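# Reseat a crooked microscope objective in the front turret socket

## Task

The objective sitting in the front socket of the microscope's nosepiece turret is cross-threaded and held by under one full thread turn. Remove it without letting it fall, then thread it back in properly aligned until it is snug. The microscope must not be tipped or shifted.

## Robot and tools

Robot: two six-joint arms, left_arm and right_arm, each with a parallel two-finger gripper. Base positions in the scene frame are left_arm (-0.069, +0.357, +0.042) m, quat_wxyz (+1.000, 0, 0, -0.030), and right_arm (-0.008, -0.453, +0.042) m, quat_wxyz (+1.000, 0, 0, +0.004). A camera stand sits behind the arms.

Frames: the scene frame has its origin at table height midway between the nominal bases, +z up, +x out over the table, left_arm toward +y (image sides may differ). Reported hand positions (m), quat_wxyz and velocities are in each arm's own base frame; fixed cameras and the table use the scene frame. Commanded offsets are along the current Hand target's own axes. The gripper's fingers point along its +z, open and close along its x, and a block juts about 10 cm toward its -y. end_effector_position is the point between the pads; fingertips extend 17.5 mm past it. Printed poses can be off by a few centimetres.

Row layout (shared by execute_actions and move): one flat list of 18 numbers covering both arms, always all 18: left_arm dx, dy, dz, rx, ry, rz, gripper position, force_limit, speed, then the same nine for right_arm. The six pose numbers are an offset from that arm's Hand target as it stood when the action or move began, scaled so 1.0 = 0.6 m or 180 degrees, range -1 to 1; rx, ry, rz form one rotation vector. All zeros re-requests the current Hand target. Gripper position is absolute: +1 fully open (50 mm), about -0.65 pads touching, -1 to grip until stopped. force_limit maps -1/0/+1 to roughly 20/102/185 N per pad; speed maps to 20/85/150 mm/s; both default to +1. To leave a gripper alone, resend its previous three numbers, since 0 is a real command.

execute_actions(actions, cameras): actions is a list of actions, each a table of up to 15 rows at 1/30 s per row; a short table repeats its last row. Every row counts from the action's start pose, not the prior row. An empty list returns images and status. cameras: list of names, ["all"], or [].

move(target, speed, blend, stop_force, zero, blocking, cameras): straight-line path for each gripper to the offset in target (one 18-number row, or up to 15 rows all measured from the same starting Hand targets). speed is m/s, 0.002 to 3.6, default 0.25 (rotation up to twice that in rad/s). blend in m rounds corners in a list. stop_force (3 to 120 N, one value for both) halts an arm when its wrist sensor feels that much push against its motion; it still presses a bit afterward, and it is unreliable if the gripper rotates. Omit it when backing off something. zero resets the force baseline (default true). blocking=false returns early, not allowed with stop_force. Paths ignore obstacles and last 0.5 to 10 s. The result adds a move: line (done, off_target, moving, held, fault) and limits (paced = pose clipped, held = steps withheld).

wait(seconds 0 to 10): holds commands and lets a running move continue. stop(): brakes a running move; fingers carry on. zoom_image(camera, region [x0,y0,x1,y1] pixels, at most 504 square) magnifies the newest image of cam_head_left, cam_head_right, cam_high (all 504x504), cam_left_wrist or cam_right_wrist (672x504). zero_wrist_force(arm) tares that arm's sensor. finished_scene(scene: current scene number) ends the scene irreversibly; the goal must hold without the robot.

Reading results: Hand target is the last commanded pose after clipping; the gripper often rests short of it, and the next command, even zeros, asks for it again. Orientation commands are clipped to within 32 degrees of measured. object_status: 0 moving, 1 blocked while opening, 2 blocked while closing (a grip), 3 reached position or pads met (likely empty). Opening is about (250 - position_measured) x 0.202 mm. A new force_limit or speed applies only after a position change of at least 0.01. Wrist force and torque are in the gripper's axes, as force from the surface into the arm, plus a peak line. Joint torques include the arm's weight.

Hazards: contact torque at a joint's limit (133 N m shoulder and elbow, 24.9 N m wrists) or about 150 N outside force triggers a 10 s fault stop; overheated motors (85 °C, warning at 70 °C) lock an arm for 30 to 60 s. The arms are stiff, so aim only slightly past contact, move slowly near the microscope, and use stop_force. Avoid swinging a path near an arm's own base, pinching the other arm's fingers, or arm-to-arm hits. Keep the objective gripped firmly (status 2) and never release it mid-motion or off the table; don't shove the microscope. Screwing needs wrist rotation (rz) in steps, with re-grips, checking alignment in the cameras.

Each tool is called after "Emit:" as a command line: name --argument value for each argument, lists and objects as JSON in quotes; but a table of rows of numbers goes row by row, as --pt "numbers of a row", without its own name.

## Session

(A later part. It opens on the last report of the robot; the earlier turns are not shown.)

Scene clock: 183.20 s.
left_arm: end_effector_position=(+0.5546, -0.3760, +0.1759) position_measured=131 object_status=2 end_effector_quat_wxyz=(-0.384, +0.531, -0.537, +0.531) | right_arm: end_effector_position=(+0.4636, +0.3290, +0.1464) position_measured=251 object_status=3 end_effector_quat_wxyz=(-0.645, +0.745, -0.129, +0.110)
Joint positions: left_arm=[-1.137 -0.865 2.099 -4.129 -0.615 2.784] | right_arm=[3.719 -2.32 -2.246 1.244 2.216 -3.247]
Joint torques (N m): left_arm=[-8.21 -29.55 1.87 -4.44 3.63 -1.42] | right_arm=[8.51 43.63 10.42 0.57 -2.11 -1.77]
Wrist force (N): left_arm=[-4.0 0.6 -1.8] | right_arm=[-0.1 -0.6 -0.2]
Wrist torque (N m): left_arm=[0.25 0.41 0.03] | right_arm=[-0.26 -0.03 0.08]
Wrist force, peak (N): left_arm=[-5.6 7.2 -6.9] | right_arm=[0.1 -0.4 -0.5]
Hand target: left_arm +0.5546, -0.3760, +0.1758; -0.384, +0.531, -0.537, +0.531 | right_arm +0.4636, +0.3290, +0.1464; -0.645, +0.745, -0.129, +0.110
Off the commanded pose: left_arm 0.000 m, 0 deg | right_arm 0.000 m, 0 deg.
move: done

Emit:
zoom_image --camera "cam_right_wrist" --region '[270, 150, 370, 240]'

Scaled by 5.040.
This view is cut from an older image: the scene may have changed since it was taken.

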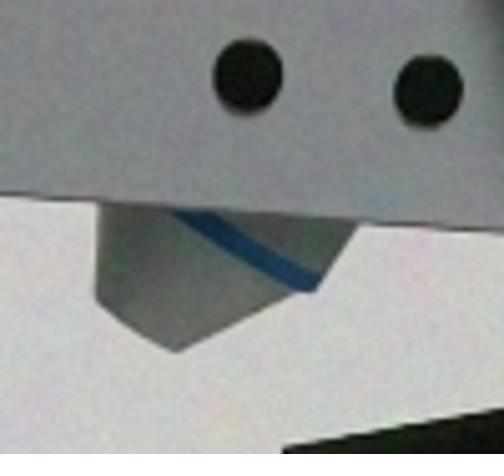

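Emit:
move --target '[0,0,0,0,0,0,-1,-0.85,-1,-0.052,0.013,0.0423,0.0008,-0.1188,0.2112,-1,-1,1]' --speed 0.1 --cameras '["cam_right_wrist","cam_left_wrist"]'

Scene clock: 195.00 s.
left_arm: end_effector_position=(+0.5546, -0.3760, +0.1758) position_measured=131 object_status=2 end_effector_quat_wxyz=(-0.384, +0.531, -0.537, +0.531) | right_arm: end_effector_position=(+0.4422, +0.3620, +0.1352) position_measured=251 object_status=3 end_effector_quat_wxyz=(+0.659, -0.669, +0.244, +0.243) end_effector_velocity=(+0.000, +0.000, +0.000) end_effector_angular_velocity=(+0.001, +0.004, +0.002)
Joint positions: left_arm=[-1.137 -0.865 2.099 -4.129 -0.615 2.784] | right_arm=[3.667 -2.491 -1.979 1.301 2.619 -2.464]
Joint velocities: left_arm=[within noise] | right_arm=[0 -0.001 0.001 0.001 0.001 0.005]
Joint torques (N m): left_arm=[-7.21 -30.68 2.23 -4.05 3.64 -0.93] | right_arm=[6.6 36.48 12.85 3.34 1.95 1.7]
Wrist force (N): left_arm=[-4.0 0.7 -1.7] | right_arm=[0.1 -0.7 0.5]
Wrist torque (N m): left_arm=[0.26 0.42 0.03] | right_arm=[-0.26 -0.04 -0.10]
Wrist force, peak (N): left_arm=[-4.3 1.0 -1.8] | right_arm=[0.1 -0.9 0.5]
Hand target: left_arm +0.5546, -0.3760, +0.1758; -0.384, +0.531, -0.537, +0.531 | right_arm +0.4422, +0.3621, +0.1352; +0.659, -0.669, +0.244, +0.243
Off the commanded pose: left_arm 0.000 m, 0 deg | right_arm 0.000 m, 0 deg.
move: done
Images, in order (width x height): cam_left_wrist 672x504, cam_right_wrist 672x504.

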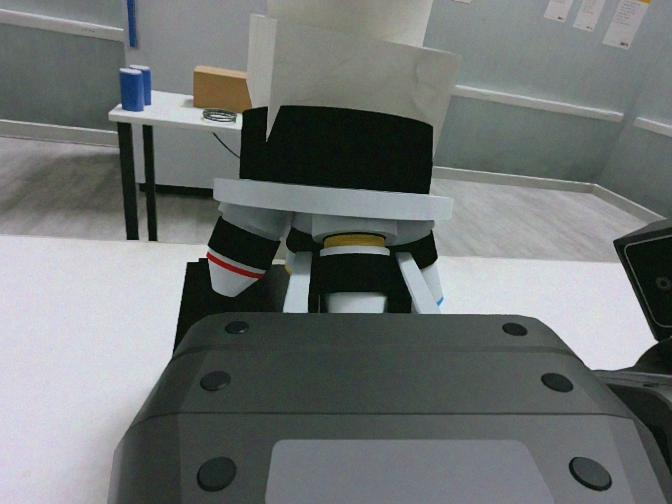

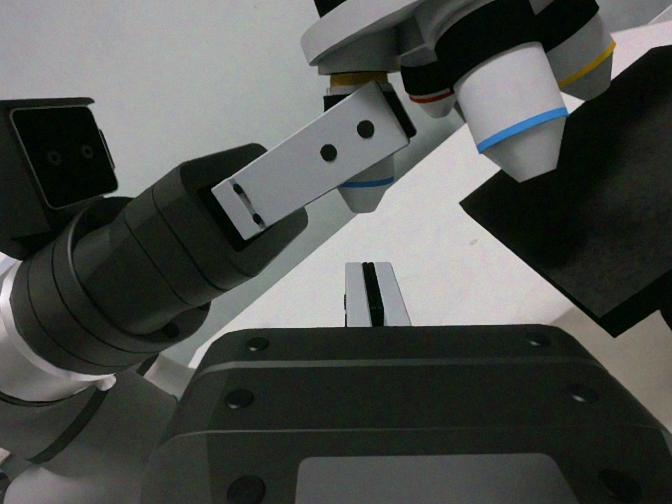

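Emit:
move --target '[0,0,0,0,0,0,-1,-0.85,-1,-0.0015,0.0,0.0383,0,0,0,-1,-1,1]' --speed 0.06 --cameras '["cam_right_wrist"]'

Emit:
zoom_image --camera "cam_right_wrist" --region '[290, 40, 440, 160]'

Scene clock: 196.73 s.
left_arm: end_effector_position=(+0.5546, -0.3760, +0.1758) position_measured=131 object_status=2 end_effector_quat_wxyz=(-0.384, +0.531, -0.537, +0.531) | right_arm: end_effector_position=(+0.4414, +0.3848, +0.1354) position_measured=251 object_status=3 end_effector_quat_wxyz=(+0.659, -0.669, +0.244, +0.243)
Joint positions: left_arm=[-1.137 -0.865 2.099 -4.129 -0.615 2.784] | right_arm=[3.713 -2.494 -1.964 1.291 2.574 -2.461]
Joint torques (N m): left_arm=[-6.77 -29.24 2.8 -3.91 3.61 -0.64] | right_arm=[9.67 37.27 13.81 -0.81 -2.45 1.68]
Wrist force (N): left_arm=[-4.0 0.8 -1.5] | right_arm=[-0.1 -0.5 0.3]
Wrist torque (N m): left_arm=[0.28 0.41 0.03] | right_arm=[-0.24 -0.02 -0.09]
Wrist force, peak (N): left_arm=[-4.2 0.8 -1.7] | right_arm=[0.0 -1.0 0.7]
Hand target: left_arm +0.5546, -0.3760, +0.1758; -0.384, +0.531, -0.537, +0.531 | right_arm +0.4414, +0.3850, +0.1354; +0.659, -0.669, +0.244, +0.243
Off the commanded pose: left_arm 0.000 m, 0 deg | right_arm 0.000 m, 0 deg.
move: done
Images, in order (width x height): cam_right_wrist 672x504.

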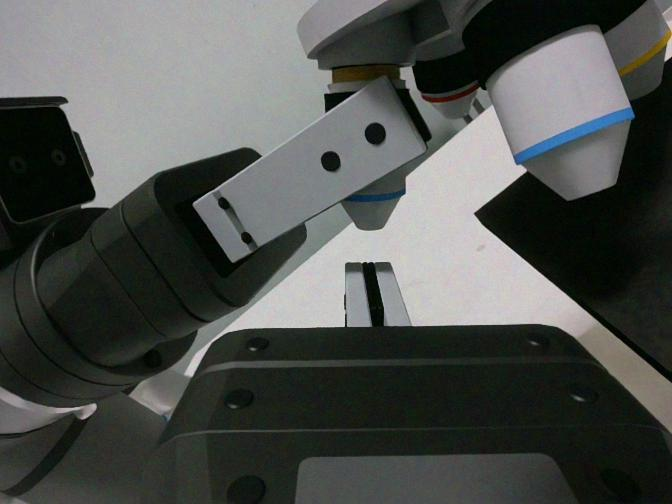

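Scaled by 3.360.

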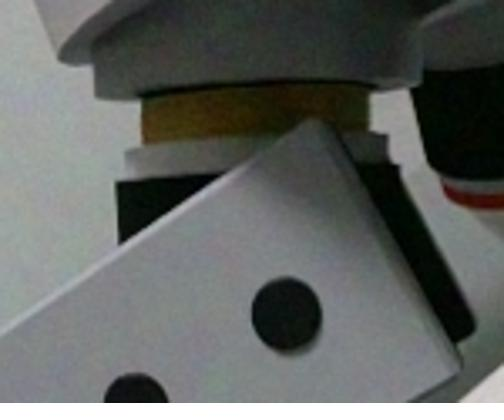

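Emit:
move --pt "0.0001 -0.0002 -0.0004 -0.00644 -0.0009 -0.0015 -1 -0.85 -1 0 0 0 0 0 0 -1 -1 1" --pt "0.0001 -0.0052 0.0026 -0.00644 -0.0009 -0.0015 -1 -0.85 -1 0 0 0 0 0 0 -1 -1 1" --speed 0.006 --stop_force 4 --cameras '["cam_right_wrist"]'

Emit:
zoom_image --camera "cam_right_wrist" --region '[310, 50, 420, 120]'

Scene clock: 201.77 s.
left_arm: end_effector_position=(+0.5551, -0.3759, +0.1768) position_measured=131 object_status=2 end_effector_quat_wxyz=(-0.378, +0.537, -0.541, +0.526) | right_arm: end_effector_position=(+0.4414, +0.3850, +0.1354) position_measured=251 object_status=3 end_effector_quat_wxyz=(+0.659, -0.669, +0.244, +0.243)
Joint positions: left_arm=[-1.134 -0.885 2.108 -4.083 -0.622 2.753] | right_arm=[3.713 -2.494 -1.964 1.291 2.573 -2.461]
Joint torques (N m): left_arm=[-6.7 -32.12 0.2 -4.49 3.96 -1.56] | right_arm=[8.19 38.01 12.55 -0.85 -2.47 1.68]
Wrist force (N): left_arm=[-4.1 5.7 -4.1] | right_arm=[0.1 -0.8 0.6]
Wrist torque (N m): left_arm=[0.27 0.41 0.04] | right_arm=[-0.28 -0.05 -0.10]
Wrist force, peak (N): left_arm=[-5.6 8.8 -5.6] | right_arm=[0.0 -0.9 0.6]
Hand target: left_arm +0.5551, -0.3759, +0.1768; -0.378, +0.537, -0.541, +0.526 (not the last commanded pose) | right_arm +0.4414, +0.3850, +0.1354; +0.659, -0.669, +0.244, +0.243
Off the commanded pose: left_arm 0.002 m, 0 deg | right_arm 0.000 m, 0 deg.
move: contact (left_arm); path passed 1 of 2 targets
Images, in order (width x height): cam_right_wrist 672x504.

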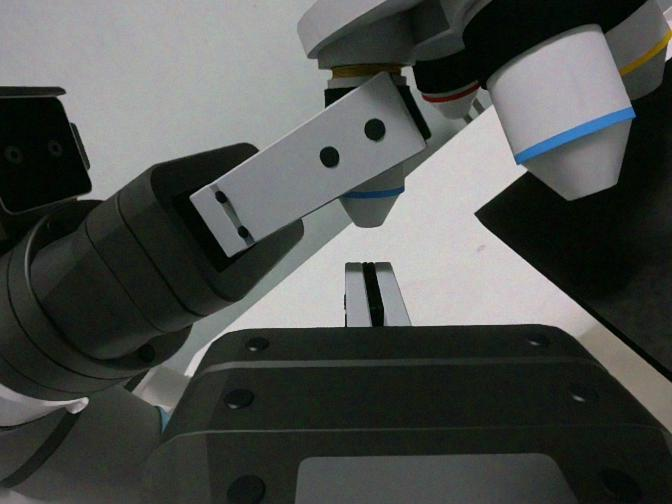

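Scaled by 4.582.

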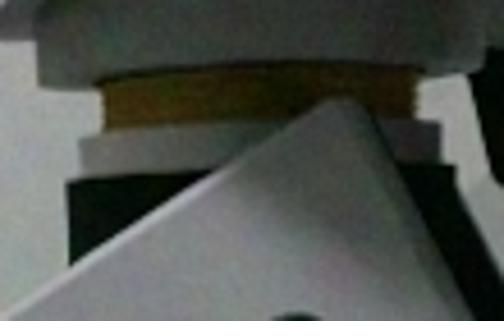

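Emit:
move --target '[-0.00082,0,0.00013,0,0.0717,-0.0425,-1,-0.85,-1,0,0,0,0,0,0,-1,-1,1]' --speed 0.12

Scene clock: 204.27 s.
left_arm: end_effector_position=(+0.5553, -0.3755, +0.1768) position_measured=131 object_status=2 end_effector_quat_wxyz=(-0.279, +0.509, -0.543, +0.607) | right_arm: end_effector_position=(+0.4414, +0.3850, +0.1354) position_measured=251 object_status=3 end_effector_quat_wxyz=(+0.659, -0.669, +0.244, +0.243)
Joint positions: left_arm=[-1.043 -0.855 2.148 -4.298 -0.919 2.736] | right_arm=[3.713 -2.494 -1.964 1.291 2.573 -2.461]
Joint torques (N m): left_arm=[8.01 -32.2 2.6 -4.91 -2.05 -1.6] | right_arm=[8.55 37.79 12.68 -0.74 -2.42 1.55]
Wrist force (N): left_arm=[-3.4 5.5 -5.1] | right_arm=[0.0 -0.7 0.4]
Wrist torque (N m): left_arm=[0.25 0.38 0.05] | right_arm=[-0.26 -0.04 -0.09]
Wrist force, peak (N): left_arm=[-3.6 9.3 0.0] | right_arm=[0.0 -0.9 0.6]
Hand target: left_arm +0.5553, -0.3755, +0.1767; -0.279, +0.509, -0.543, +0.607 | right_arm +0.4414, +0.3850, +0.1354; +0.659, -0.669, +0.244, +0.243
Off the commanded pose: left_arm 0.000 m, 0 deg | right_arm 0.000 m, 0 deg.
move: done

Emit:
move --target '[-0.00082,0,0.00013,0,0.0717,-0.0425,-1,-0.85,-1,0,0,0,0,0,0,-1,-1,1]' --speed 0.12

Emit:
move --target '[-0.00082,0,0.00013,0,0.0717,-0.0425,-1,-0.85,-1,0,0,0,0,0,0,-1,-1,1]' --speed 0.12

Scene clock: 206.33 s.
left_arm: end_effector_position=(+0.5555, -0.3750, +0.1766) position_measured=131 object_status=2 end_effector_quat_wxyz=(-0.175, +0.473, -0.536, +0.677) | right_arm: end_effector_position=(+0.4414, +0.3850, +0.1354) position_measured=251 object_status=3 end_effector_quat_wxyz=(+0.659, -0.669, +0.244, +0.243)
Joint positions: left_arm=[-0.923 -0.791 2.136 -4.464 -1.242 2.664] | right_arm=[3.713 -2.494 -1.964 1.291 2.573 -2.461]
Joint torques (N m): left_arm=[8.08 -31.64 -22.55 -4.65 -1.85 -1.58] | right_arm=[9.32 37.7 12.6 -0.79 -2.54 1.53]
Wrist force (N): left_arm=[-0.9 4.2 -6.5] | right_arm=[-0.1 -0.7 0.5]
Wrist torque (N m): left_arm=[0.25 0.40 0.09] | right_arm=[-0.27 -0.03 -0.09]
Wrist force, peak (N): left_arm=[-3.3 5.6 -5.4] | right_arm=[0.1 -0.9 0.6]
Hand target: left_arm +0.5555, -0.3750, +0.1766; -0.175, +0.473, -0.536, +0.677 | right_arm +0.4414, +0.3850, +0.1354; +0.659, -0.669, +0.244, +0.243
Off the commanded pose: left_arm 0.000 m, 0 deg | right_arm 0.000 m, 0 deg.
move: done

Scene clock: 208.10 s.
left_arm: end_effector_position=(+0.5558, -0.3747, +0.1764) position_measured=131 object_status=2 end_effector_quat_wxyz=(-0.068, +0.428, -0.519, +0.736) | right_arm: end_effector_position=(+0.4414, +0.3850, +0.1354) position_measured=251 object_status=3 end_effector_quat_wxyz=(+0.659, -0.669, +0.244, +0.243)
Joint positions: left_arm=[-0.797 -0.7 2.058 -4.593 -1.563 2.545] | right_arm=[3.713 -2.494 -1.964 1.291 2.573 -2.461]
Joint torques (N m): left_arm=[10.79 -31.78 -21 -3.78 -1.24 -1.44] | right_arm=[7.46 37.01 12.98 -0.68 -2.36 1.44]
Wrist force (N): left_arm=[2.0 4.6 -7.4] | right_arm=[0.2 -0.6 0.4]
Wrist torque (N m): left_arm=[0.27 0.37 0.14] | right_arm=[-0.24 -0.07 -0.09]
Wrist force, peak (N): left_arm=[2.0 4.6 -7.4] | right_arm=[-0.1 -0.9 0.7]
Hand target: left_arm +0.5558, -0.3747, +0.1764; -0.068, +0.428, -0.519, +0.736 | right_arm +0.4414, +0.3850, +0.1354; +0.659, -0.669, +0.244, +0.243
Off the commanded pose: left_arm 0.000 m, 0 deg | right_arm 0.000 m, 0 deg.
move: done

Emit:
move --target '[0.0008,0.0000,-0.0004,0,0,0,-1,-0.85,-1,0,-0.0283,0,0,0,0,-1,-1,1]' --speed 0.012 --stop_force 3 --cameras '["cam_right_wrist","cam_left_wrist"]'

Scene clock: 211.53 s.
left_arm: end_effector_position=(+0.5557, -0.3748, +0.1764) position_measured=131 object_status=2 end_effector_quat_wxyz=(-0.068, +0.428, -0.519, +0.736) | right_arm: end_effector_position=(+0.4509, +0.3852, +0.1467) position_measured=251 object_status=3 end_effector_quat_wxyz=(+0.659, -0.669, +0.244, +0.243)
Joint positions: left_arm=[-0.797 -0.7 2.058 -4.594 -1.563 2.545] | right_arm=[3.702 -2.473 -1.945 1.251 2.584 -2.461]
Joint torques (N m): left_arm=[7.11 -32.4 -20.59 -2.56 -1.67 -0.36] | right_arm=[7.98 38.53 0.44 3.41 -2.37 -0.63]
Wrist force (N): left_arm=[-0.3 4.5 -4.1] | right_arm=[0.1 1.2 0.9]
Wrist torque (N m): left_arm=[0.25 0.35 0.07] | right_arm=[-0.25 -0.09 -0.09]
Wrist force, peak (N): left_arm=[2.1 4.9 -7.7] | right_arm=[0.6 10.4 1.1]
Hand target: left_arm +0.5557, -0.3748, +0.1764; -0.068, +0.428, -0.519, +0.736 | right_arm +0.4509, +0.3852, +0.1467; +0.659, -0.669, +0.244, +0.243 (not the last commanded pose)
Off the commanded pose: left_arm 0.000 m, 0 deg | right_arm 0.002 m, 0 deg.
move: contact (left_arm, right_arm)
Images, in order (width x height): cam_left_wrist 672x504, cam_right_wrist 672x504.

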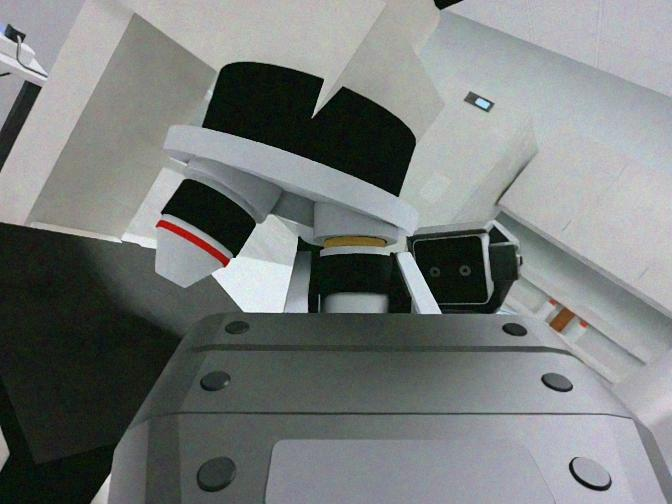

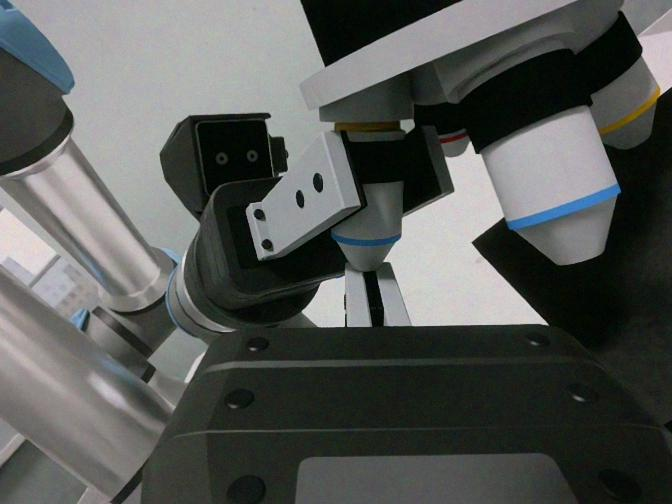

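Emit:
zoom_image --camera "cam_right_wrist" --region '[310, 70, 440, 170]'

Scaled by 3.877.

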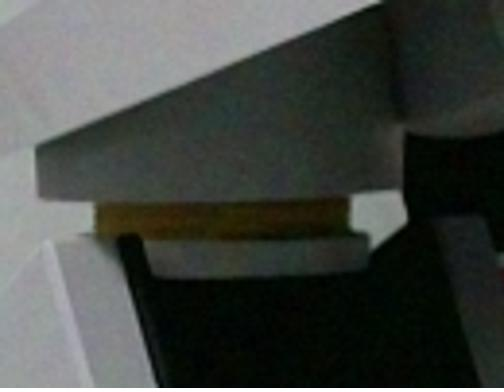

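Emit:
move --target '[0.00215,0.00035,0.00096,0,-0.2867,0.17,-1,-0.85,-1,0,0,0,0,0,0,-1,-1,1]' --speed 0.15 --cameras '["cam_right_wrist"]'

Emit:
zoom_image --camera "cam_right_wrist" --region '[310, 70, 440, 170]'

Scene clock: 218.60 s.
left_arm: end_effector_position=(+0.5552, -0.3760, +0.1771) position_measured=131 object_status=2 end_effector_quat_wxyz=(-0.470, +0.555, -0.530, +0.436) | right_arm: end_effector_position=(+0.4509, +0.3852, +0.1466) position_measured=251 object_status=3 end_effector_quat_wxyz=(+0.659, -0.669, +0.244, +0.243)
Joint positions: left_arm=[-1.189 -0.896 2.046 -3.772 -0.365 2.665] | right_arm=[3.702 -2.473 -1.945 1.251 2.585 -2.461]
Joint torques (N m): left_arm=[-3.1 -51.52 -21.85 -0.84 6.59 -1.57] | right_arm=[-4.44 46.05 6.25 1.85 -0.4 1.44]
Wrist force (N): left_arm=[-0.6 9.2 -3.1] | right_arm=[0.2 -0.7 0.6]
Wrist torque (N m): left_arm=[0.12 0.47 0.07] | right_arm=[-0.26 -0.07 -0.10]
Wrist force, peak (N): left_arm=[-3.1 18.1 5.3] | right_arm=[1.9 5.5 2.1]
Hand target: left_arm +0.5552, -0.3760, +0.1770; -0.470, +0.555, -0.530, +0.436 | right_arm +0.4509, +0.3852, +0.1467; +0.659, -0.669, +0.244, +0.243
Off the commanded pose: left_arm 0.000 m, 0 deg | right_arm 0.000 m, 0 deg.
move: done
Images, in order (width x height): cam_right_wrist 672x504.

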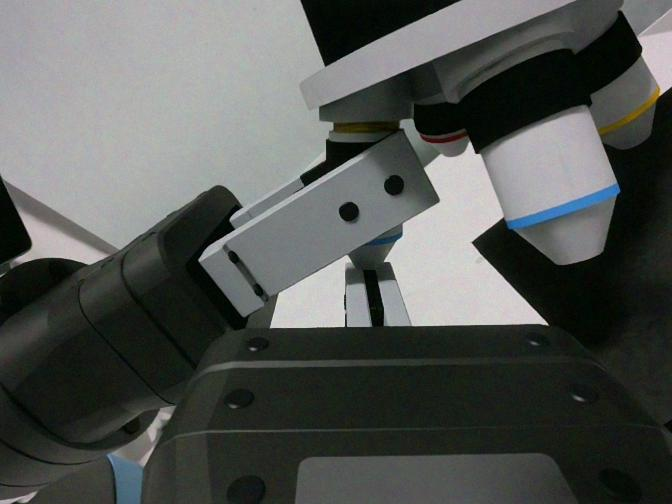

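Scaled by 3.877.

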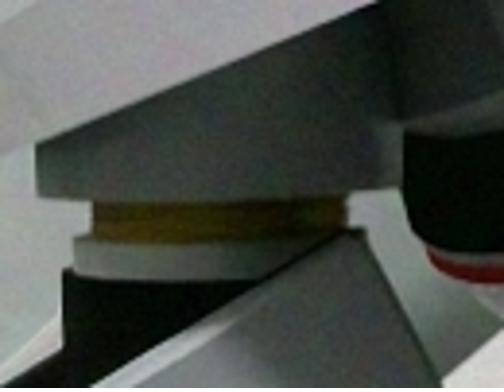

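Emit:
move --target '[0,0,0,0,0,0,-1,-0.85,-1,0,-0.004,0,0,0,0,-1,-1,1]' --speed 0.005 --stop_force 4

Scene clock: 220.50 s.
left_arm: end_effector_position=(+0.5552, -0.3760, +0.1770) position_measured=131 object_status=2 end_effector_quat_wxyz=(-0.470, +0.555, -0.530, +0.436) | right_arm: end_effector_position=(+0.4510, +0.3852, +0.1468) position_measured=251 object_status=3 end_effector_quat_wxyz=(+0.659, -0.669, +0.244, +0.243)
Joint positions: left_arm=[-1.189 -0.896 2.046 -3.772 -0.365 2.665] | right_arm=[3.702 -2.473 -1.945 1.251 2.584 -2.461]
Joint torques (N m): left_arm=[-4.96 -48.08 -2.35 -1.15 2.29 -1.49] | right_arm=[6.9 38.13 0.74 3.71 -3.4 1.38]
Wrist force (N): left_arm=[-0.7 8.3 -0.2] | right_arm=[-0.7 3.6 1.8]
Wrist torque (N m): left_arm=[0.13 0.50 0.08] | right_arm=[-0.24 -0.07 -0.11]
Wrist force, peak (N): left_arm=[-0.5 9.5 -3.3] | right_arm=[-0.5 6.3 1.3]
Hand target: left_arm +0.5552, -0.3760, +0.1770; -0.470, +0.555, -0.530, +0.436 | right_arm +0.4510, +0.3852, +0.1468; +0.659, -0.669, +0.244, +0.243 (not the last commanded pose)
Off the commanded pose: left_arm 0.000 m, 0 deg | right_arm 0.002 m, 0 deg.
move: contact (right_arm)

Emit:
move --pt "0.0005 0.00033 0.00057 0 0 0 -1 -0.85 -1 0 0 0 0 0 0 -1 -1 1" --pt "0.0005 0.00033 0.00057 0 0 0 0.224 -0.85 -1 0 0 0 0 0 0 -1 -1 1" --speed 0.1 --cameras '["cam_right_wrist"]'

Emit:
zoom_image --camera "cam_right_wrist" --region '[310, 70, 440, 170]'

Scene clock: 223.30 s.
left_arm: end_effector_position=(+0.5555, -0.3762, +0.1768) position_measured=119 object_status=3 end_effector_quat_wxyz=(-0.470, +0.555, -0.530, +0.436) | right_arm: end_effector_position=(+0.4510, +0.3852, +0.1467) position_measured=251 object_status=3 end_effector_quat_wxyz=(+0.659, -0.669, +0.244, +0.243)
Joint positions: left_arm=[-1.189 -0.895 2.044 -3.772 -0.366 2.666] | right_arm=[3.702 -2.473 -1.945 1.251 2.584 -2.461]
Joint torques (N m): left_arm=[2.23 -31.01 -23.13 -3.54 -1.33 1.79] | right_arm=[2.64 44.4 4.69 3.19 -2.21 1.48]
Wrist force (N): left_arm=[-4.3 0.2 -1.8] | right_arm=[-1.1 7.4 0.6]
Wrist torque (N m): left_arm=[0.33 0.45 0.03] | right_arm=[-0.20 -0.07 -0.13]
Wrist force, peak (N): left_arm=[-4.4 4.3 -10.3] | right_arm=[-1.0 7.5 0.5]
Hand target: left_arm +0.5555, -0.3762, +0.1768; -0.470, +0.555, -0.530, +0.436 | right_arm +0.4510, +0.3852, +0.1468; +0.659, -0.669, +0.244, +0.243
Off the commanded pose: left_arm 0.000 m, 0 deg | right_arm 0.000 m, 0 deg.
move: done
Images, in order (width x height): cam_right_wrist 672x504.

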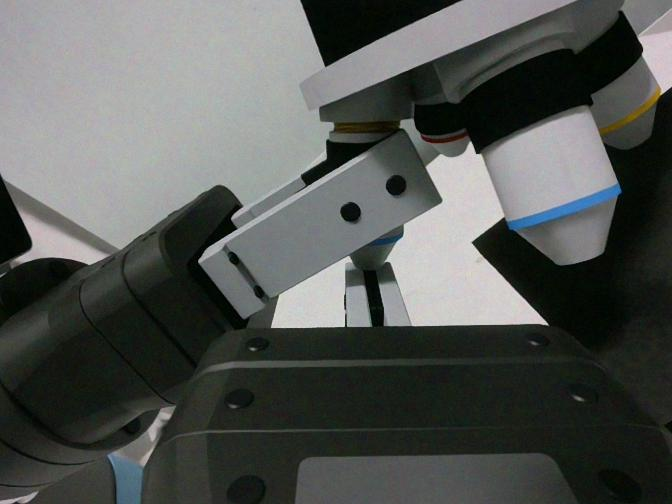

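Scaled by 3.877.

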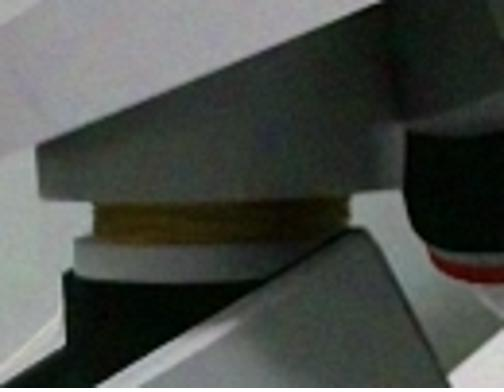

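Emit:
move --pt "-0.00208 0.00037 0.00022 0 0.2867 -0.17 0.224 -0.85 -1 0 0 0 0 0 0 -1 -1 1" --pt "-0.00208 0.00037 0.00022 0 0.2867 -0.17 -1 -0.85 -1 0 0 0 0 0 0 -1 -1 1" --speed 0.2 --cameras '["cam_right_wrist","cam_left_wrist"]'

Emit:
zoom_image --camera "cam_right_wrist" --region '[310, 70, 440, 170]'

Scene clock: 227.73 s.
left_arm: end_effector_position=(+0.5556, -0.3750, +0.1765) position_measured=131 object_status=2 end_effector_quat_wxyz=(-0.068, +0.428, -0.519, +0.736) | right_arm: end_effector_position=(+0.4510, +0.3852, +0.1468) position_measured=251 object_status=3 end_effector_quat_wxyz=(+0.659, -0.669, +0.244, +0.243)
Joint positions: left_arm=[-0.797 -0.7 2.058 -4.593 -1.562 2.545] | right_arm=[3.702 -2.473 -1.945 1.251 2.584 -2.461]
Joint torques (N m): left_arm=[2.34 -32.06 -20.67 -4.26 -4.66 -1.57] | right_arm=[-9.26 53.07 17.04 2.38 -0.71 1.55]
Wrist force (N): left_arm=[-8.0 -1.0 -3.0] | right_arm=[-2.5 8.3 -0.8]
Wrist torque (N m): left_arm=[0.31 0.26 0.04] | right_arm=[-0.16 -0.05 -0.15]
Wrist force, peak (N): left_arm=[-8.0 -1.0 -3.0] | right_arm=[-2.6 8.3 -0.9]
Hand target: left_arm +0.5555, -0.3750, +0.1765; -0.068, +0.428, -0.519, +0.736 | right_arm +0.4510, +0.3852, +0.1468; +0.659, -0.669, +0.244, +0.243
Off the commanded pose: left_arm 0.000 m, 0 deg | right_arm 0.000 m, 0 deg.
move: done
Images, in order (width x height): cam_left_wrist 672x504, cam_right_wrist 672x504.

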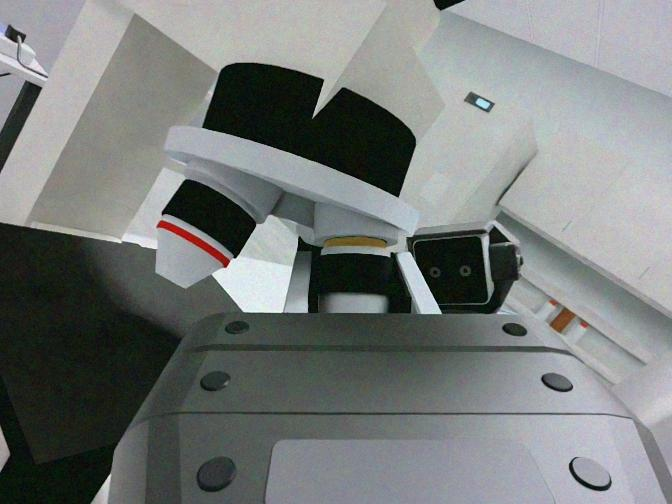

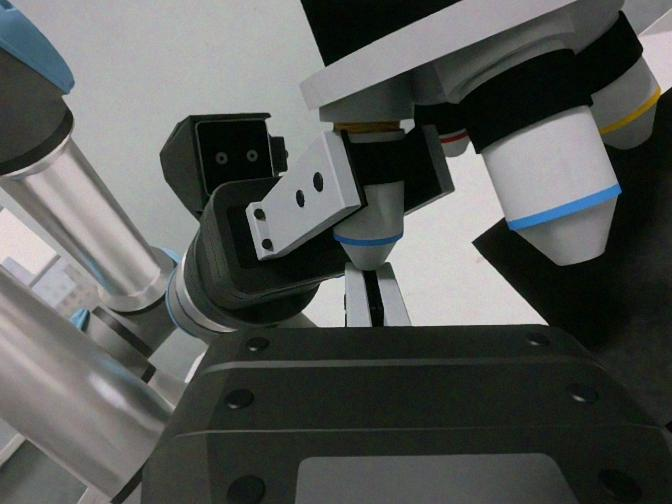

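Scaled by 3.877.

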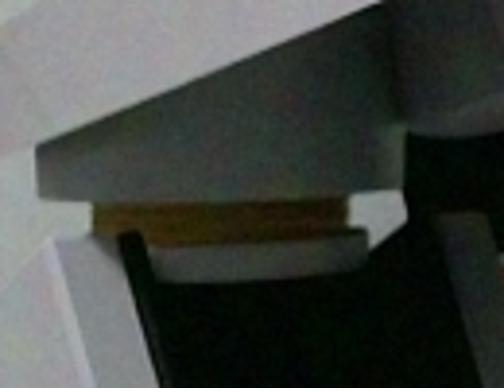

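Emit:
move --target '[-0.00015,-0.00018,-0.0003,-0.00333,-0.00294,-0.00497,-1,-0.85,-1,-0.0015,0.0004,0,0,0,0,-1,-1,1]' --speed 0.02 --cameras '["cam_right_wrist"]'

Emit:
zoom_image --camera "cam_right_wrist" --region '[310, 90, 430, 160]'

Scene clock: 229.57 s.
left_arm: end_effector_position=(+0.5555, -0.3748, +0.1766) position_measured=131 object_status=2 end_effector_quat_wxyz=(-0.063, +0.436, -0.520, +0.732) | right_arm: end_effector_position=(+0.4502, +0.3852, +0.1472) position_measured=251 object_status=3 end_effector_quat_wxyz=(+0.659, -0.669, +0.244, +0.243)
Joint positions: left_arm=[-0.798 -0.71 2.066 -4.578 -1.56 2.53] | right_arm=[3.703 -2.471 -1.948 1.252 2.584 -2.461]
Joint torques (N m): left_arm=[-7.96 -49.67 4.51 -0.09 3.15 -1.6] | right_arm=[8.81 50.66 -0.35 3.38 -2.41 1.51]
Wrist force (N): left_arm=[-2.4 1.2 -2.1] | right_arm=[0.2 -0.1 0.6]
Wrist torque (N m): left_arm=[0.32 0.32 0.01] | right_arm=[-0.24 -0.04 -0.09]
Wrist force, peak (N): left_arm=[-8.2 0.0 -5.0] | right_arm=[-2.2 8.5 -1.4]
Hand target: left_arm +0.5555, -0.3748, +0.1766; -0.063, +0.436, -0.520, +0.732 | right_arm +0.4502, +0.3852, +0.1472; +0.659, -0.669, +0.244, +0.243
Off the commanded pose: left_arm 0.000 m, 0 deg | right_arm 0.000 m, 0 deg.
move: done
Images, in order (width x height): cam_right_wrist 672x504.

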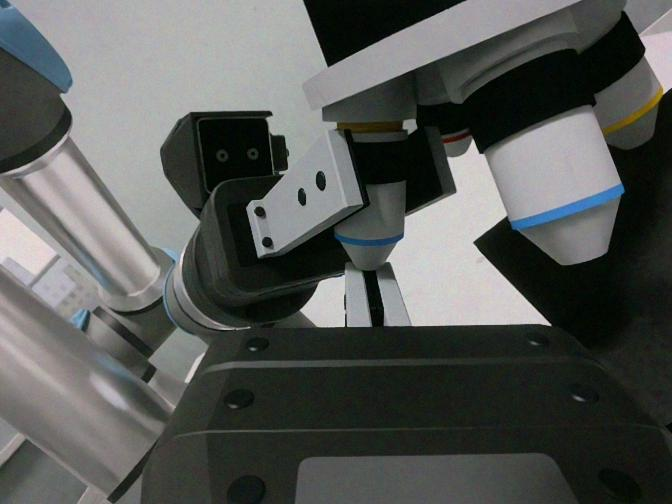

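Scaled by 4.200.

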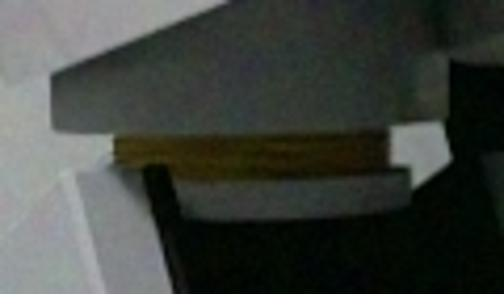

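Emit:
zoom_image --camera "cam_right_wrist" --region '[310, 90, 450, 280]'

Scaled by 2.653.

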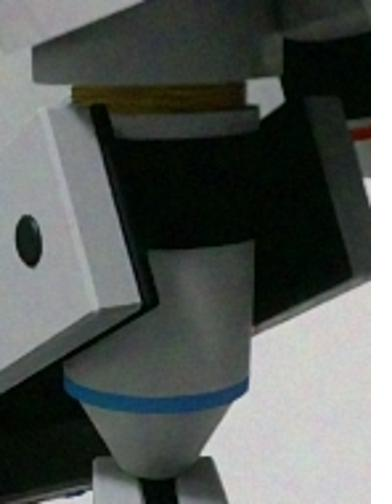

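Emit:
zoom_image --camera "cam_right_wrist" --region '[315, 105, 425, 150]'

Scaled by 4.582.

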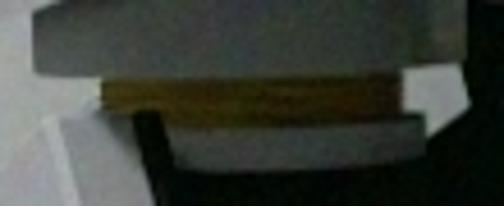

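Emit:
move --pt "0 -0.00065 0.00038 0 0 0 -1 -0.85 -1 0 0 0 0 0 0 -1 -1 1" --pt "0.0015 -0.0005 0.0009 0 -0.2294 0.136 -1 -0.85 -1 0 -0.0005 0 0 0 0 -1 -1 1" --speed 0.12 --cameras '["cam_right_wrist"]'

Emit:
zoom_image --camera "cam_right_wrist" --region '[315, 90, 425, 150]'

Scene clock: 236.90 s.
left_arm: end_effector_position=(+0.5554, -0.3755, +0.1774) position_measured=131 object_status=2 end_effector_quat_wxyz=(-0.391, +0.547, -0.543, +0.503) | right_arm: end_effector_position=(+0.4504, +0.3852, +0.1474) position_measured=251 object_status=3 end_effector_quat_wxyz=(+0.659, -0.669, +0.244, +0.243)
Joint positions: left_arm=[-1.145 -0.908 2.105 -3.987 -0.577 2.715] | right_arm=[3.703 -2.471 -1.948 1.251 2.584 -2.461]
Joint torques (N m): left_arm=[-1.97 -48.78 -26.05 -1 5.53 -1.86] | right_arm=[-7.64 50.22 13.67 -0.78 1.78 -0.71]
Wrist force (N): left_arm=[-0.8 6.4 -8.0] | right_arm=[0.1 -0.5 0.2]
Wrist torque (N m): left_arm=[0.22 0.50 0.06] | right_arm=[-0.24 -0.06 -0.09]
Wrist force, peak (N): left_arm=[-3.1 12.5 -0.4] | right_arm=[0.5 2.7 1.6]
Hand target: left_arm +0.5555, -0.3755, +0.1774; -0.391, +0.547, -0.543, +0.503 | right_arm +0.4504, +0.3852, +0.1474; +0.659, -0.669, +0.244, +0.243
Off the commanded pose: left_arm 0.000 m, 0 deg | right_arm 0.000 m, 0 deg.
move: done
Images, in order (width x height): cam_right_wrist 672x504.

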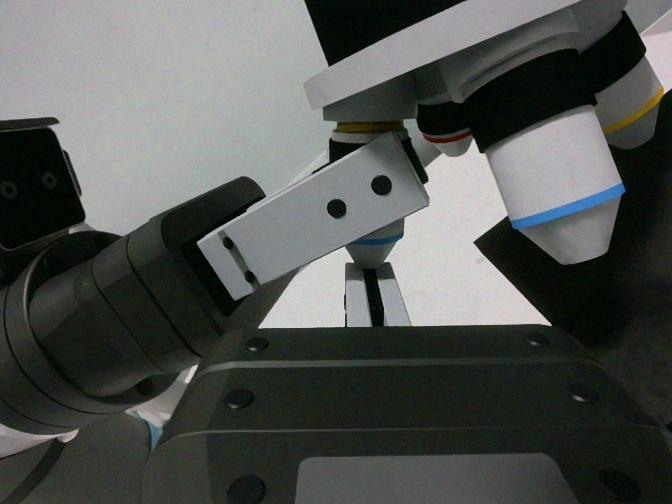

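Scaled by 4.582.

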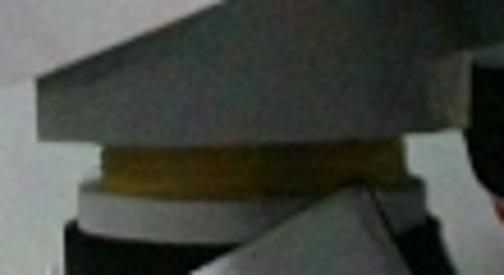

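Emit:
move --pt "0 0 0 0 0 0 -1 -0.85 -1 0 0.0033 0 0 0 0 -1 -1 1" --pt "0 0.0023 -0.00136 0 0 0 -1 -0.85 -1 0 0.0033 0 0 0 0 -1 -1 1" --speed 0.02

Scene clock: 238.13 s.
left_arm: end_effector_position=(+0.5545, -0.3755, +0.1764) position_measured=131 object_status=2 end_effector_quat_wxyz=(-0.391, +0.547, -0.543, +0.503) | right_arm: end_effector_position=(+0.4491, +0.3852, +0.1459) position_measured=251 object_status=3 end_effector_quat_wxyz=(+0.659, -0.669, +0.244, +0.243)
Joint positions: left_arm=[-1.147 -0.906 2.107 -3.989 -0.574 2.713] | right_arm=[3.704 -2.474 -1.95 1.256 2.582 -2.461]
Joint torques (N m): left_arm=[-7.85 -29.28 0.61 -4.35 3.73 -1.35] | right_arm=[8.84 37.8 -0.21 3.54 -2.59 0.63]
Wrist force (N): left_arm=[-3.9 1.0 -1.2] | right_arm=[-0.1 -0.6 0.3]
Wrist torque (N m): left_arm=[0.29 0.40 0.04] | right_arm=[-0.25 -0.02 -0.09]
Wrist force, peak (N): left_arm=[-0.7 6.3 -8.4] | right_arm=[0.2 -0.7 0.6]
Hand target: left_arm +0.5544, -0.3755, +0.1762; -0.391, +0.547, -0.543, +0.503 | right_arm +0.4491, +0.3852, +0.1459; +0.659, -0.669, +0.244, +0.243
Off the commanded pose: left_arm 0.000 m, 0 deg | right_arm 0.000 m, 0 deg.
move: done

Emit:
execute_actions --actions '[]'

Emit:
zoom_image --camera "cam_left_wrist" --region '[305, 200, 405, 265]'

Emit:
zoom_image --camera "cam_right_wrist" --region '[315, 90, 425, 160]'

Scene clock: 240.27 s.
left_arm: end_effector_position=(+0.5544, -0.3755, +0.1762) position_measured=131 object_status=2 end_effector_quat_wxyz=(-0.391, +0.547, -0.543, +0.503) | right_arm: end_effector_position=(+0.4491, +0.3852, +0.1459) position_measured=251 object_status=3 end_effector_quat_wxyz=(+0.659, -0.669, +0.244, +0.243)
Joint positions: left_arm=[-1.147 -0.906 2.107 -3.99 -0.574 2.713] | right_arm=[3.704 -2.474 -1.95 1.256 2.582 -2.461]
Joint velocities: within noise
Joint torques (N m): left_arm=[-6.81 -29.28 1.17 -4.19 3.68 -1.58] | right_arm=[9.02 37.83 -1.36 3.45 -2.43 1.38]
Motor temperatures (°C): left_arm=[29 38 40 36 39 47] | right_arm=[31 38 32 46 39 43]
Wrist force (N): left_arm=[-3.9 0.9 -1.4] | right_arm=[0.1 -0.7 0.3]
Wrist torque (N m): left_arm=[0.27 0.41 0.04] | right_arm=[-0.27 -0.06 -0.09]
Wrist force, peak (N): left_arm=[-4.1 0.9 -1.8] | right_arm=[0.0 -0.8 0.5]
Hand target: left_arm +0.5544, -0.3755, +0.1762; -0.391, +0.547, -0.543, +0.503 | right_arm +0.4491, +0.3852, +0.1459; +0.659, -0.669, +0.244, +0.243
Tool commands: left_gripper/position=-1.0 left_gripper/force_limit=-0.85 left_gripper/speed=-1.0 right_gripper/position=-1.0 right_gripper/force_limit=-1.0 right_gripper/speed=+1.0
Off the commanded pose: left_arm 0.000 m, 0 deg | right_arm 0.000 m, 0 deg.

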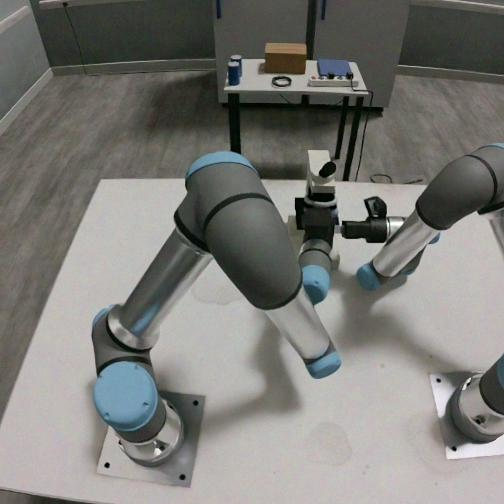

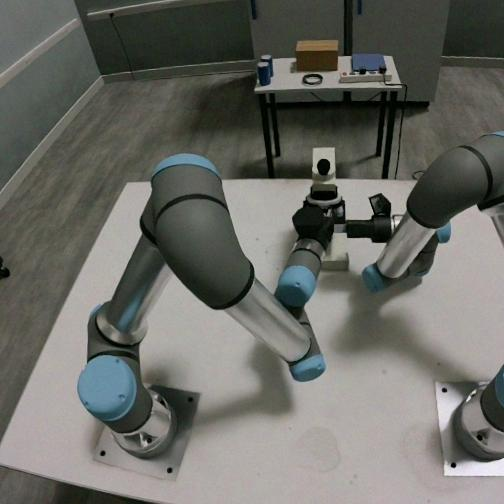

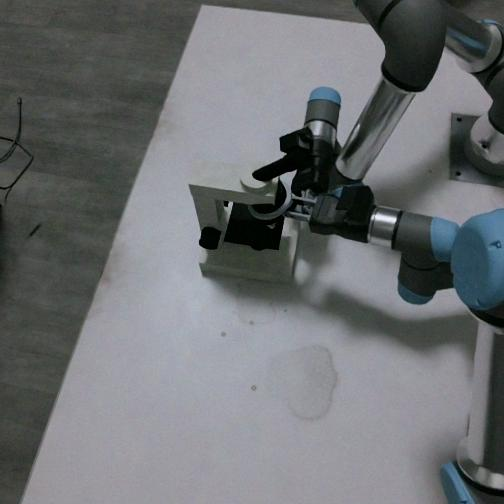

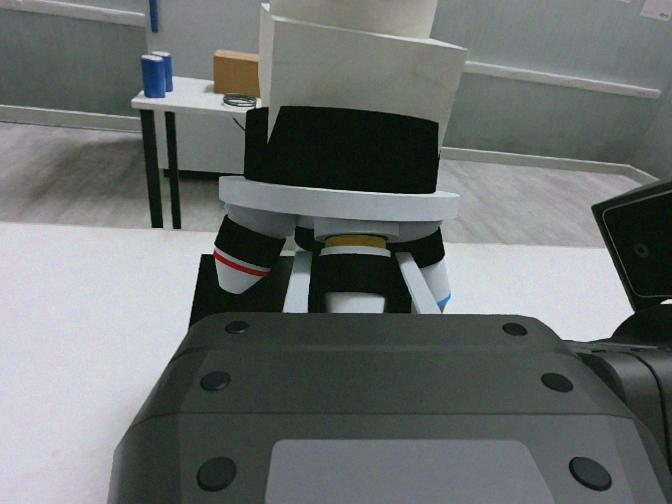

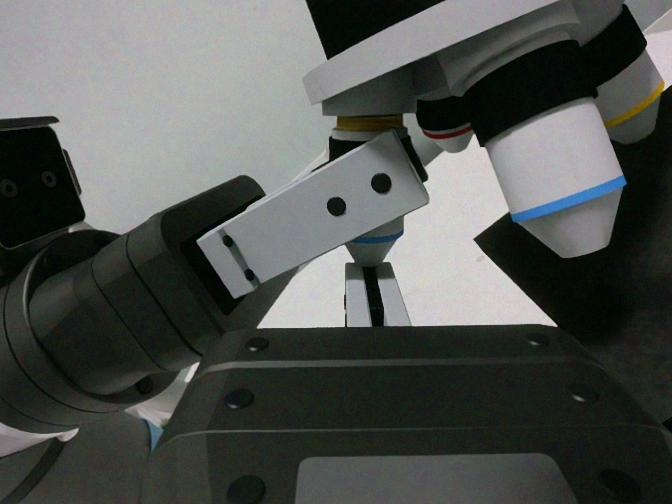

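Scaled by 5.040.

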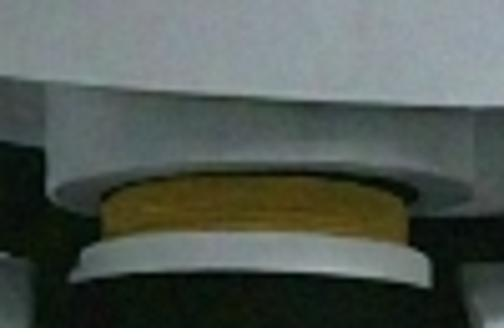

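Scaled by 4.582.

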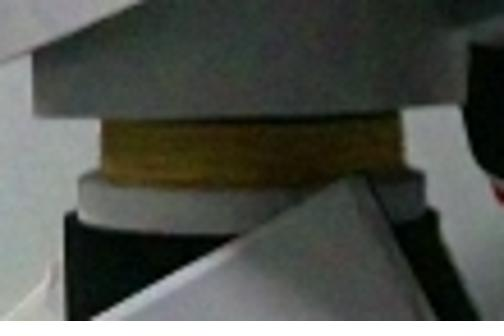

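Emit:
move --pt "0.0009 0 0 0 -0.00425 -0.00717 -1 -0.85 -1 0 0 0 0 0 0 -1 -1 1" --pt "0.0009 -0.0043 0.00255 0 -0.00425 -0.00717 -1 -0.85 -1 0 0 0 0 0 0 -1 -1 1" --speed 0.008 --stop_force 4

Emit:
move --target '[0,0,0,0,0,0,-1,-0.85,-1,0,-0.006,0,0,0,0,-1,-1,1]' --speed 0.008 --stop_force 4 --cameras '["cam_right_wrist","cam_left_wrist"]'

Emit:
zoom_image --camera "cam_left_wrist" --region '[305, 200, 405, 265]'

Emit:
zoom_image --camera "cam_right_wrist" --region '[315, 90, 425, 160]'

Scene clock: 245.03 s.
left_arm: end_effector_position=(+0.5550, -0.3760, +0.1771) position_measured=131 object_status=2 end_effector_quat_wxyz=(-0.389, +0.556, -0.534, +0.504) | right_arm: end_effector_position=(+0.4491, +0.3852, +0.1459) position_measured=251 object_status=3 end_effector_quat_wxyz=(+0.659, -0.669, +0.244, +0.243)
Joint positions: left_arm=[-1.15 -0.908 2.102 -3.97 -0.559 2.68] | right_arm=[3.704 -2.474 -1.95 1.256 2.582 -2.461]
Joint torques (N m): left_arm=[-5.3 -30.61 0.56 -4.37 4.62 -1.35] | right_arm=[9.05 37.62 -0.53 3.45 -2.29 1.39]
Wrist force (N): left_arm=[-1.5 3.2 -5.3] | right_arm=[0.2 -0.7 0.3]
Wrist torque (N m): left_arm=[0.28 0.39 0.05] | right_arm=[-0.27 -0.08 -0.09]
Wrist force, peak (N): left_arm=[-3.7 6.9 -8.0] | right_arm=[0.1 -0.8 0.6]
Hand target: left_arm +0.5550, -0.3760, +0.1771; -0.389, +0.556, -0.534, +0.504 (not the last commanded pose) | right_arm +0.4491, +0.3852, +0.1459; +0.659, -0.669, +0.244, +0.243
Off the commanded pose: left_arm 0.002 m, 0 deg | right_arm 0.000 m, 0 deg.
move: contact (left_arm); path passed 1 of 2 targets

Scene clock: 246.53 s.
left_arm: end_effector_position=(+0.5550, -0.3760, +0.1771) position_measured=131 object_status=2 end_effector_quat_wxyz=(-0.389, +0.556, -0.534, +0.504) | right_arm: end_effector_position=(+0.4503, +0.3852, +0.1473) position_measured=251 object_status=3 end_effector_quat_wxyz=(+0.659, -0.669, +0.244, +0.243)
Joint positions: left_arm=[-1.15 -0.908 2.102 -3.97 -0.559 2.68] | right_arm=[3.703 -2.471 -1.948 1.251 2.584 -2.461]
Joint torques (N m): left_arm=[-5.21 -30.17 0.92 -2.36 -0.5 -1.68] | right_arm=[7.84 39.5 0.63 3.71 -2.47 0.45]
Wrist force (N): left_arm=[-1.6 2.5 -3.4] | right_arm=[0.7 3.7 0.8]
Wrist torque (N m): left_arm=[0.27 0.46 0.04] | right_arm=[-0.21 -0.06 -0.08]
Wrist force, peak (N): left_arm=[-1.9 3.3 -5.2] | right_arm=[1.0 10.4 0.2]
Hand target: left_arm +0.5550, -0.3760, +0.1771; -0.389, +0.556, -0.534, +0.504 | right_arm +0.4503, +0.3852, +0.1473; +0.659, -0.669, +0.244, +0.243 (not the last commanded pose)
Off the commanded pose: left_arm 0.000 m, 0 deg | right_arm 0.002 m, 0 deg.
move: contact (right_arm)
Images, in order (width x height): cam_left_wrist 672x504, cam_right_wrist 672x504.

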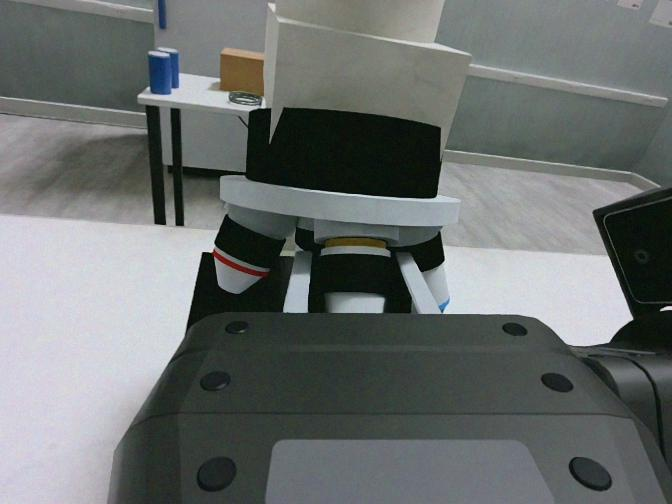

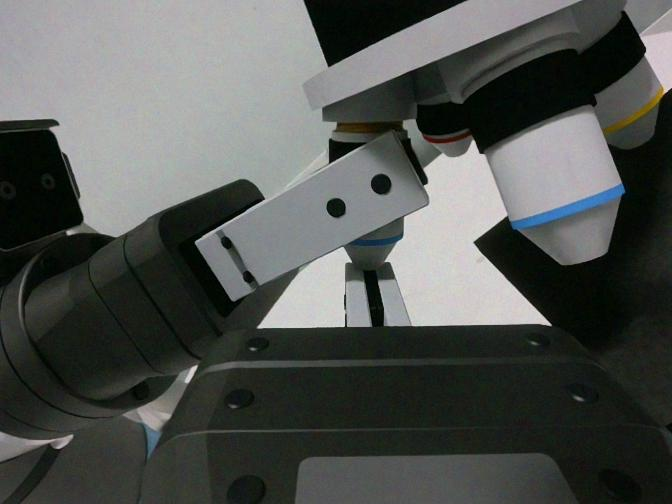

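Scaled by 5.040.

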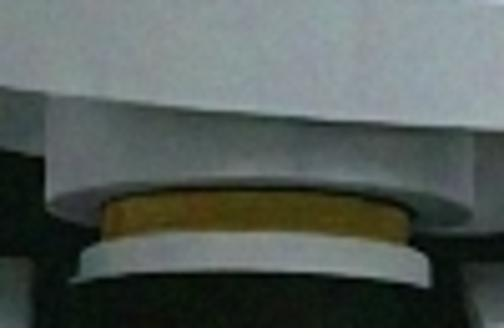

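Scaled by 4.582.

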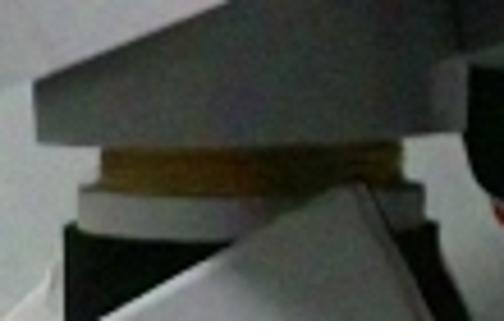

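Emit:
move --pt "0 0 0 0 0 0 0.224 -0.85 -1 0 0 0 0 0 0 -1 -1 1" --pt "0.0002 -0.0073 0.0063 -0.0744 0.0037 0.0062 0.224 -0.85 -1 0 0 0 0 0 0 -1 -1 1" --speed 0.06 --cameras '["cam_right_wrist","cam_left_wrist","cam_head_left"]'

Emit:
zoom_image --camera "cam_left_wrist" --region '[290, 190, 420, 315]'

Emit:
zoom_image --camera "cam_right_wrist" --region '[310, 80, 450, 280]'

Scene clock: 251.70 s.
left_arm: end_effector_position=(+0.5596, -0.3760, +0.1807) position_measured=119 object_status=3 end_effector_quat_wxyz=(-0.323, +0.589, -0.597, +0.438) | right_arm: end_effector_position=(+0.4503, +0.3852, +0.1473) position_measured=251 object_status=3 end_effector_quat_wxyz=(+0.659, -0.669, +0.244, +0.243)
Joint positions: left_arm=[-1.093 -1.109 2.139 -3.526 -0.744 2.492] | right_arm=[3.703 -2.471 -1.948 1.251 2.584 -2.461]
Joint torques (N m): left_arm=[6.87 -43.12 -27.61 -0.82 -1.79 -1.64] | right_arm=[4.42 47.82 7.75 3.4 0.98 1.34]
Wrist force (N): left_arm=[-4.0 0.3 -1.5] | right_arm=[0.1 5.3 -0.2]
Wrist torque (N m): left_arm=[0.31 0.46 0.03] | right_arm=[-0.18 -0.03 -0.08]
Wrist force, peak (N): left_arm=[-1.9 2.3 -4.0] | right_arm=[0.3 5.5 0.1]
Hand target: left_arm +0.5596, -0.3760, +0.1807; -0.323, +0.589, -0.597, +0.438 | right_arm +0.4503, +0.3852, +0.1473; +0.659, -0.669, +0.244, +0.243
Off the commanded pose: left_arm 0.000 m, 0 deg | right_arm 0.000 m, 0 deg.
move: done
Images, in order (width x height): cam_head_left 504x504, cam_left_wrist 672x504, cam_right_wrist 672x504.

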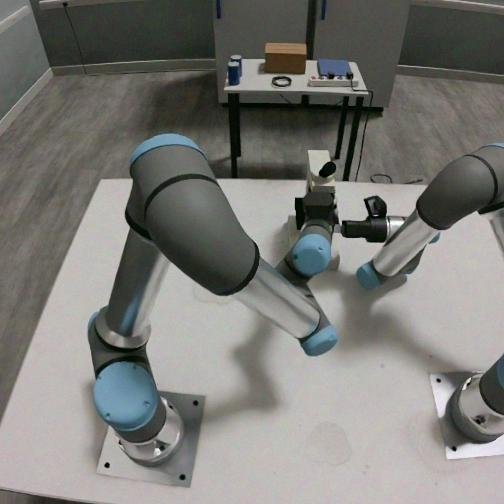

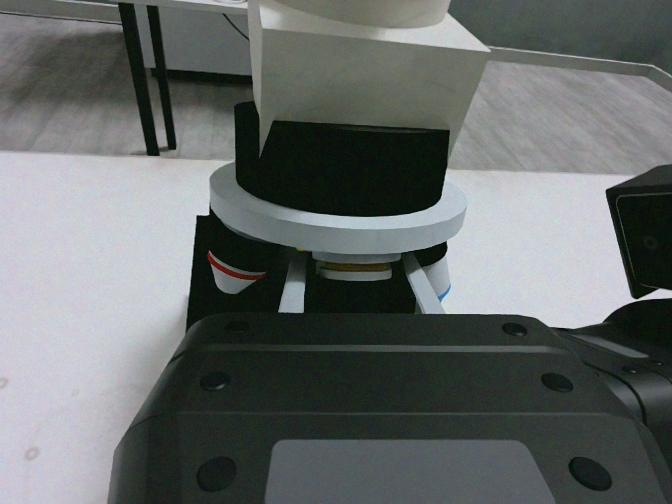

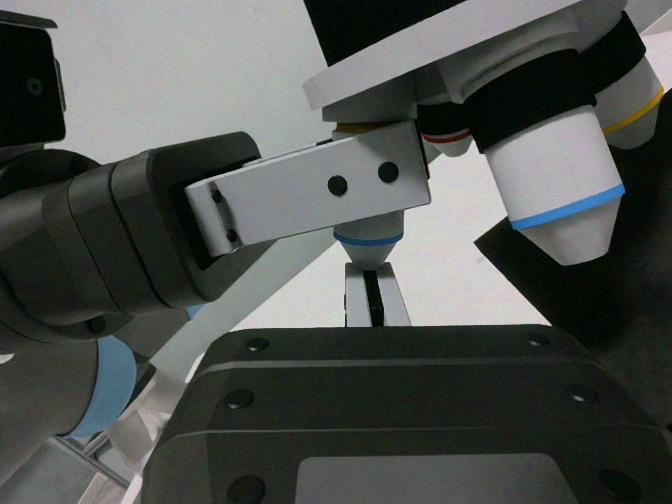

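Scaled by 3.877.

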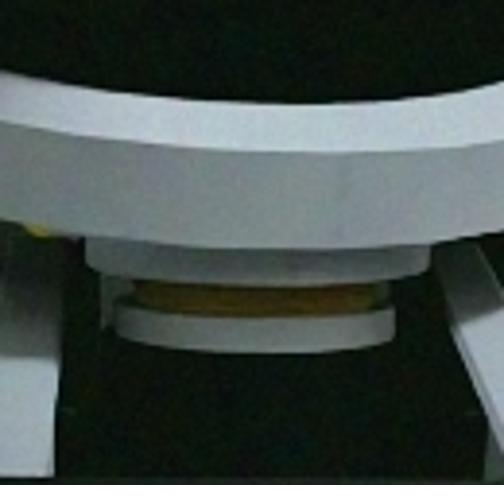

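Scaled by 2.520.

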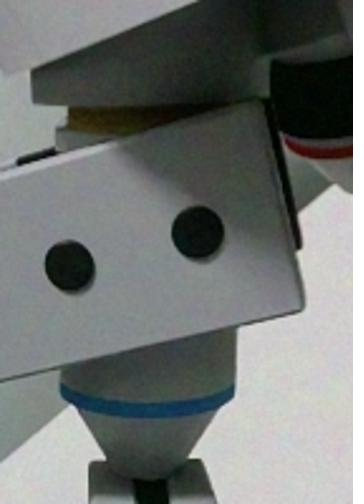

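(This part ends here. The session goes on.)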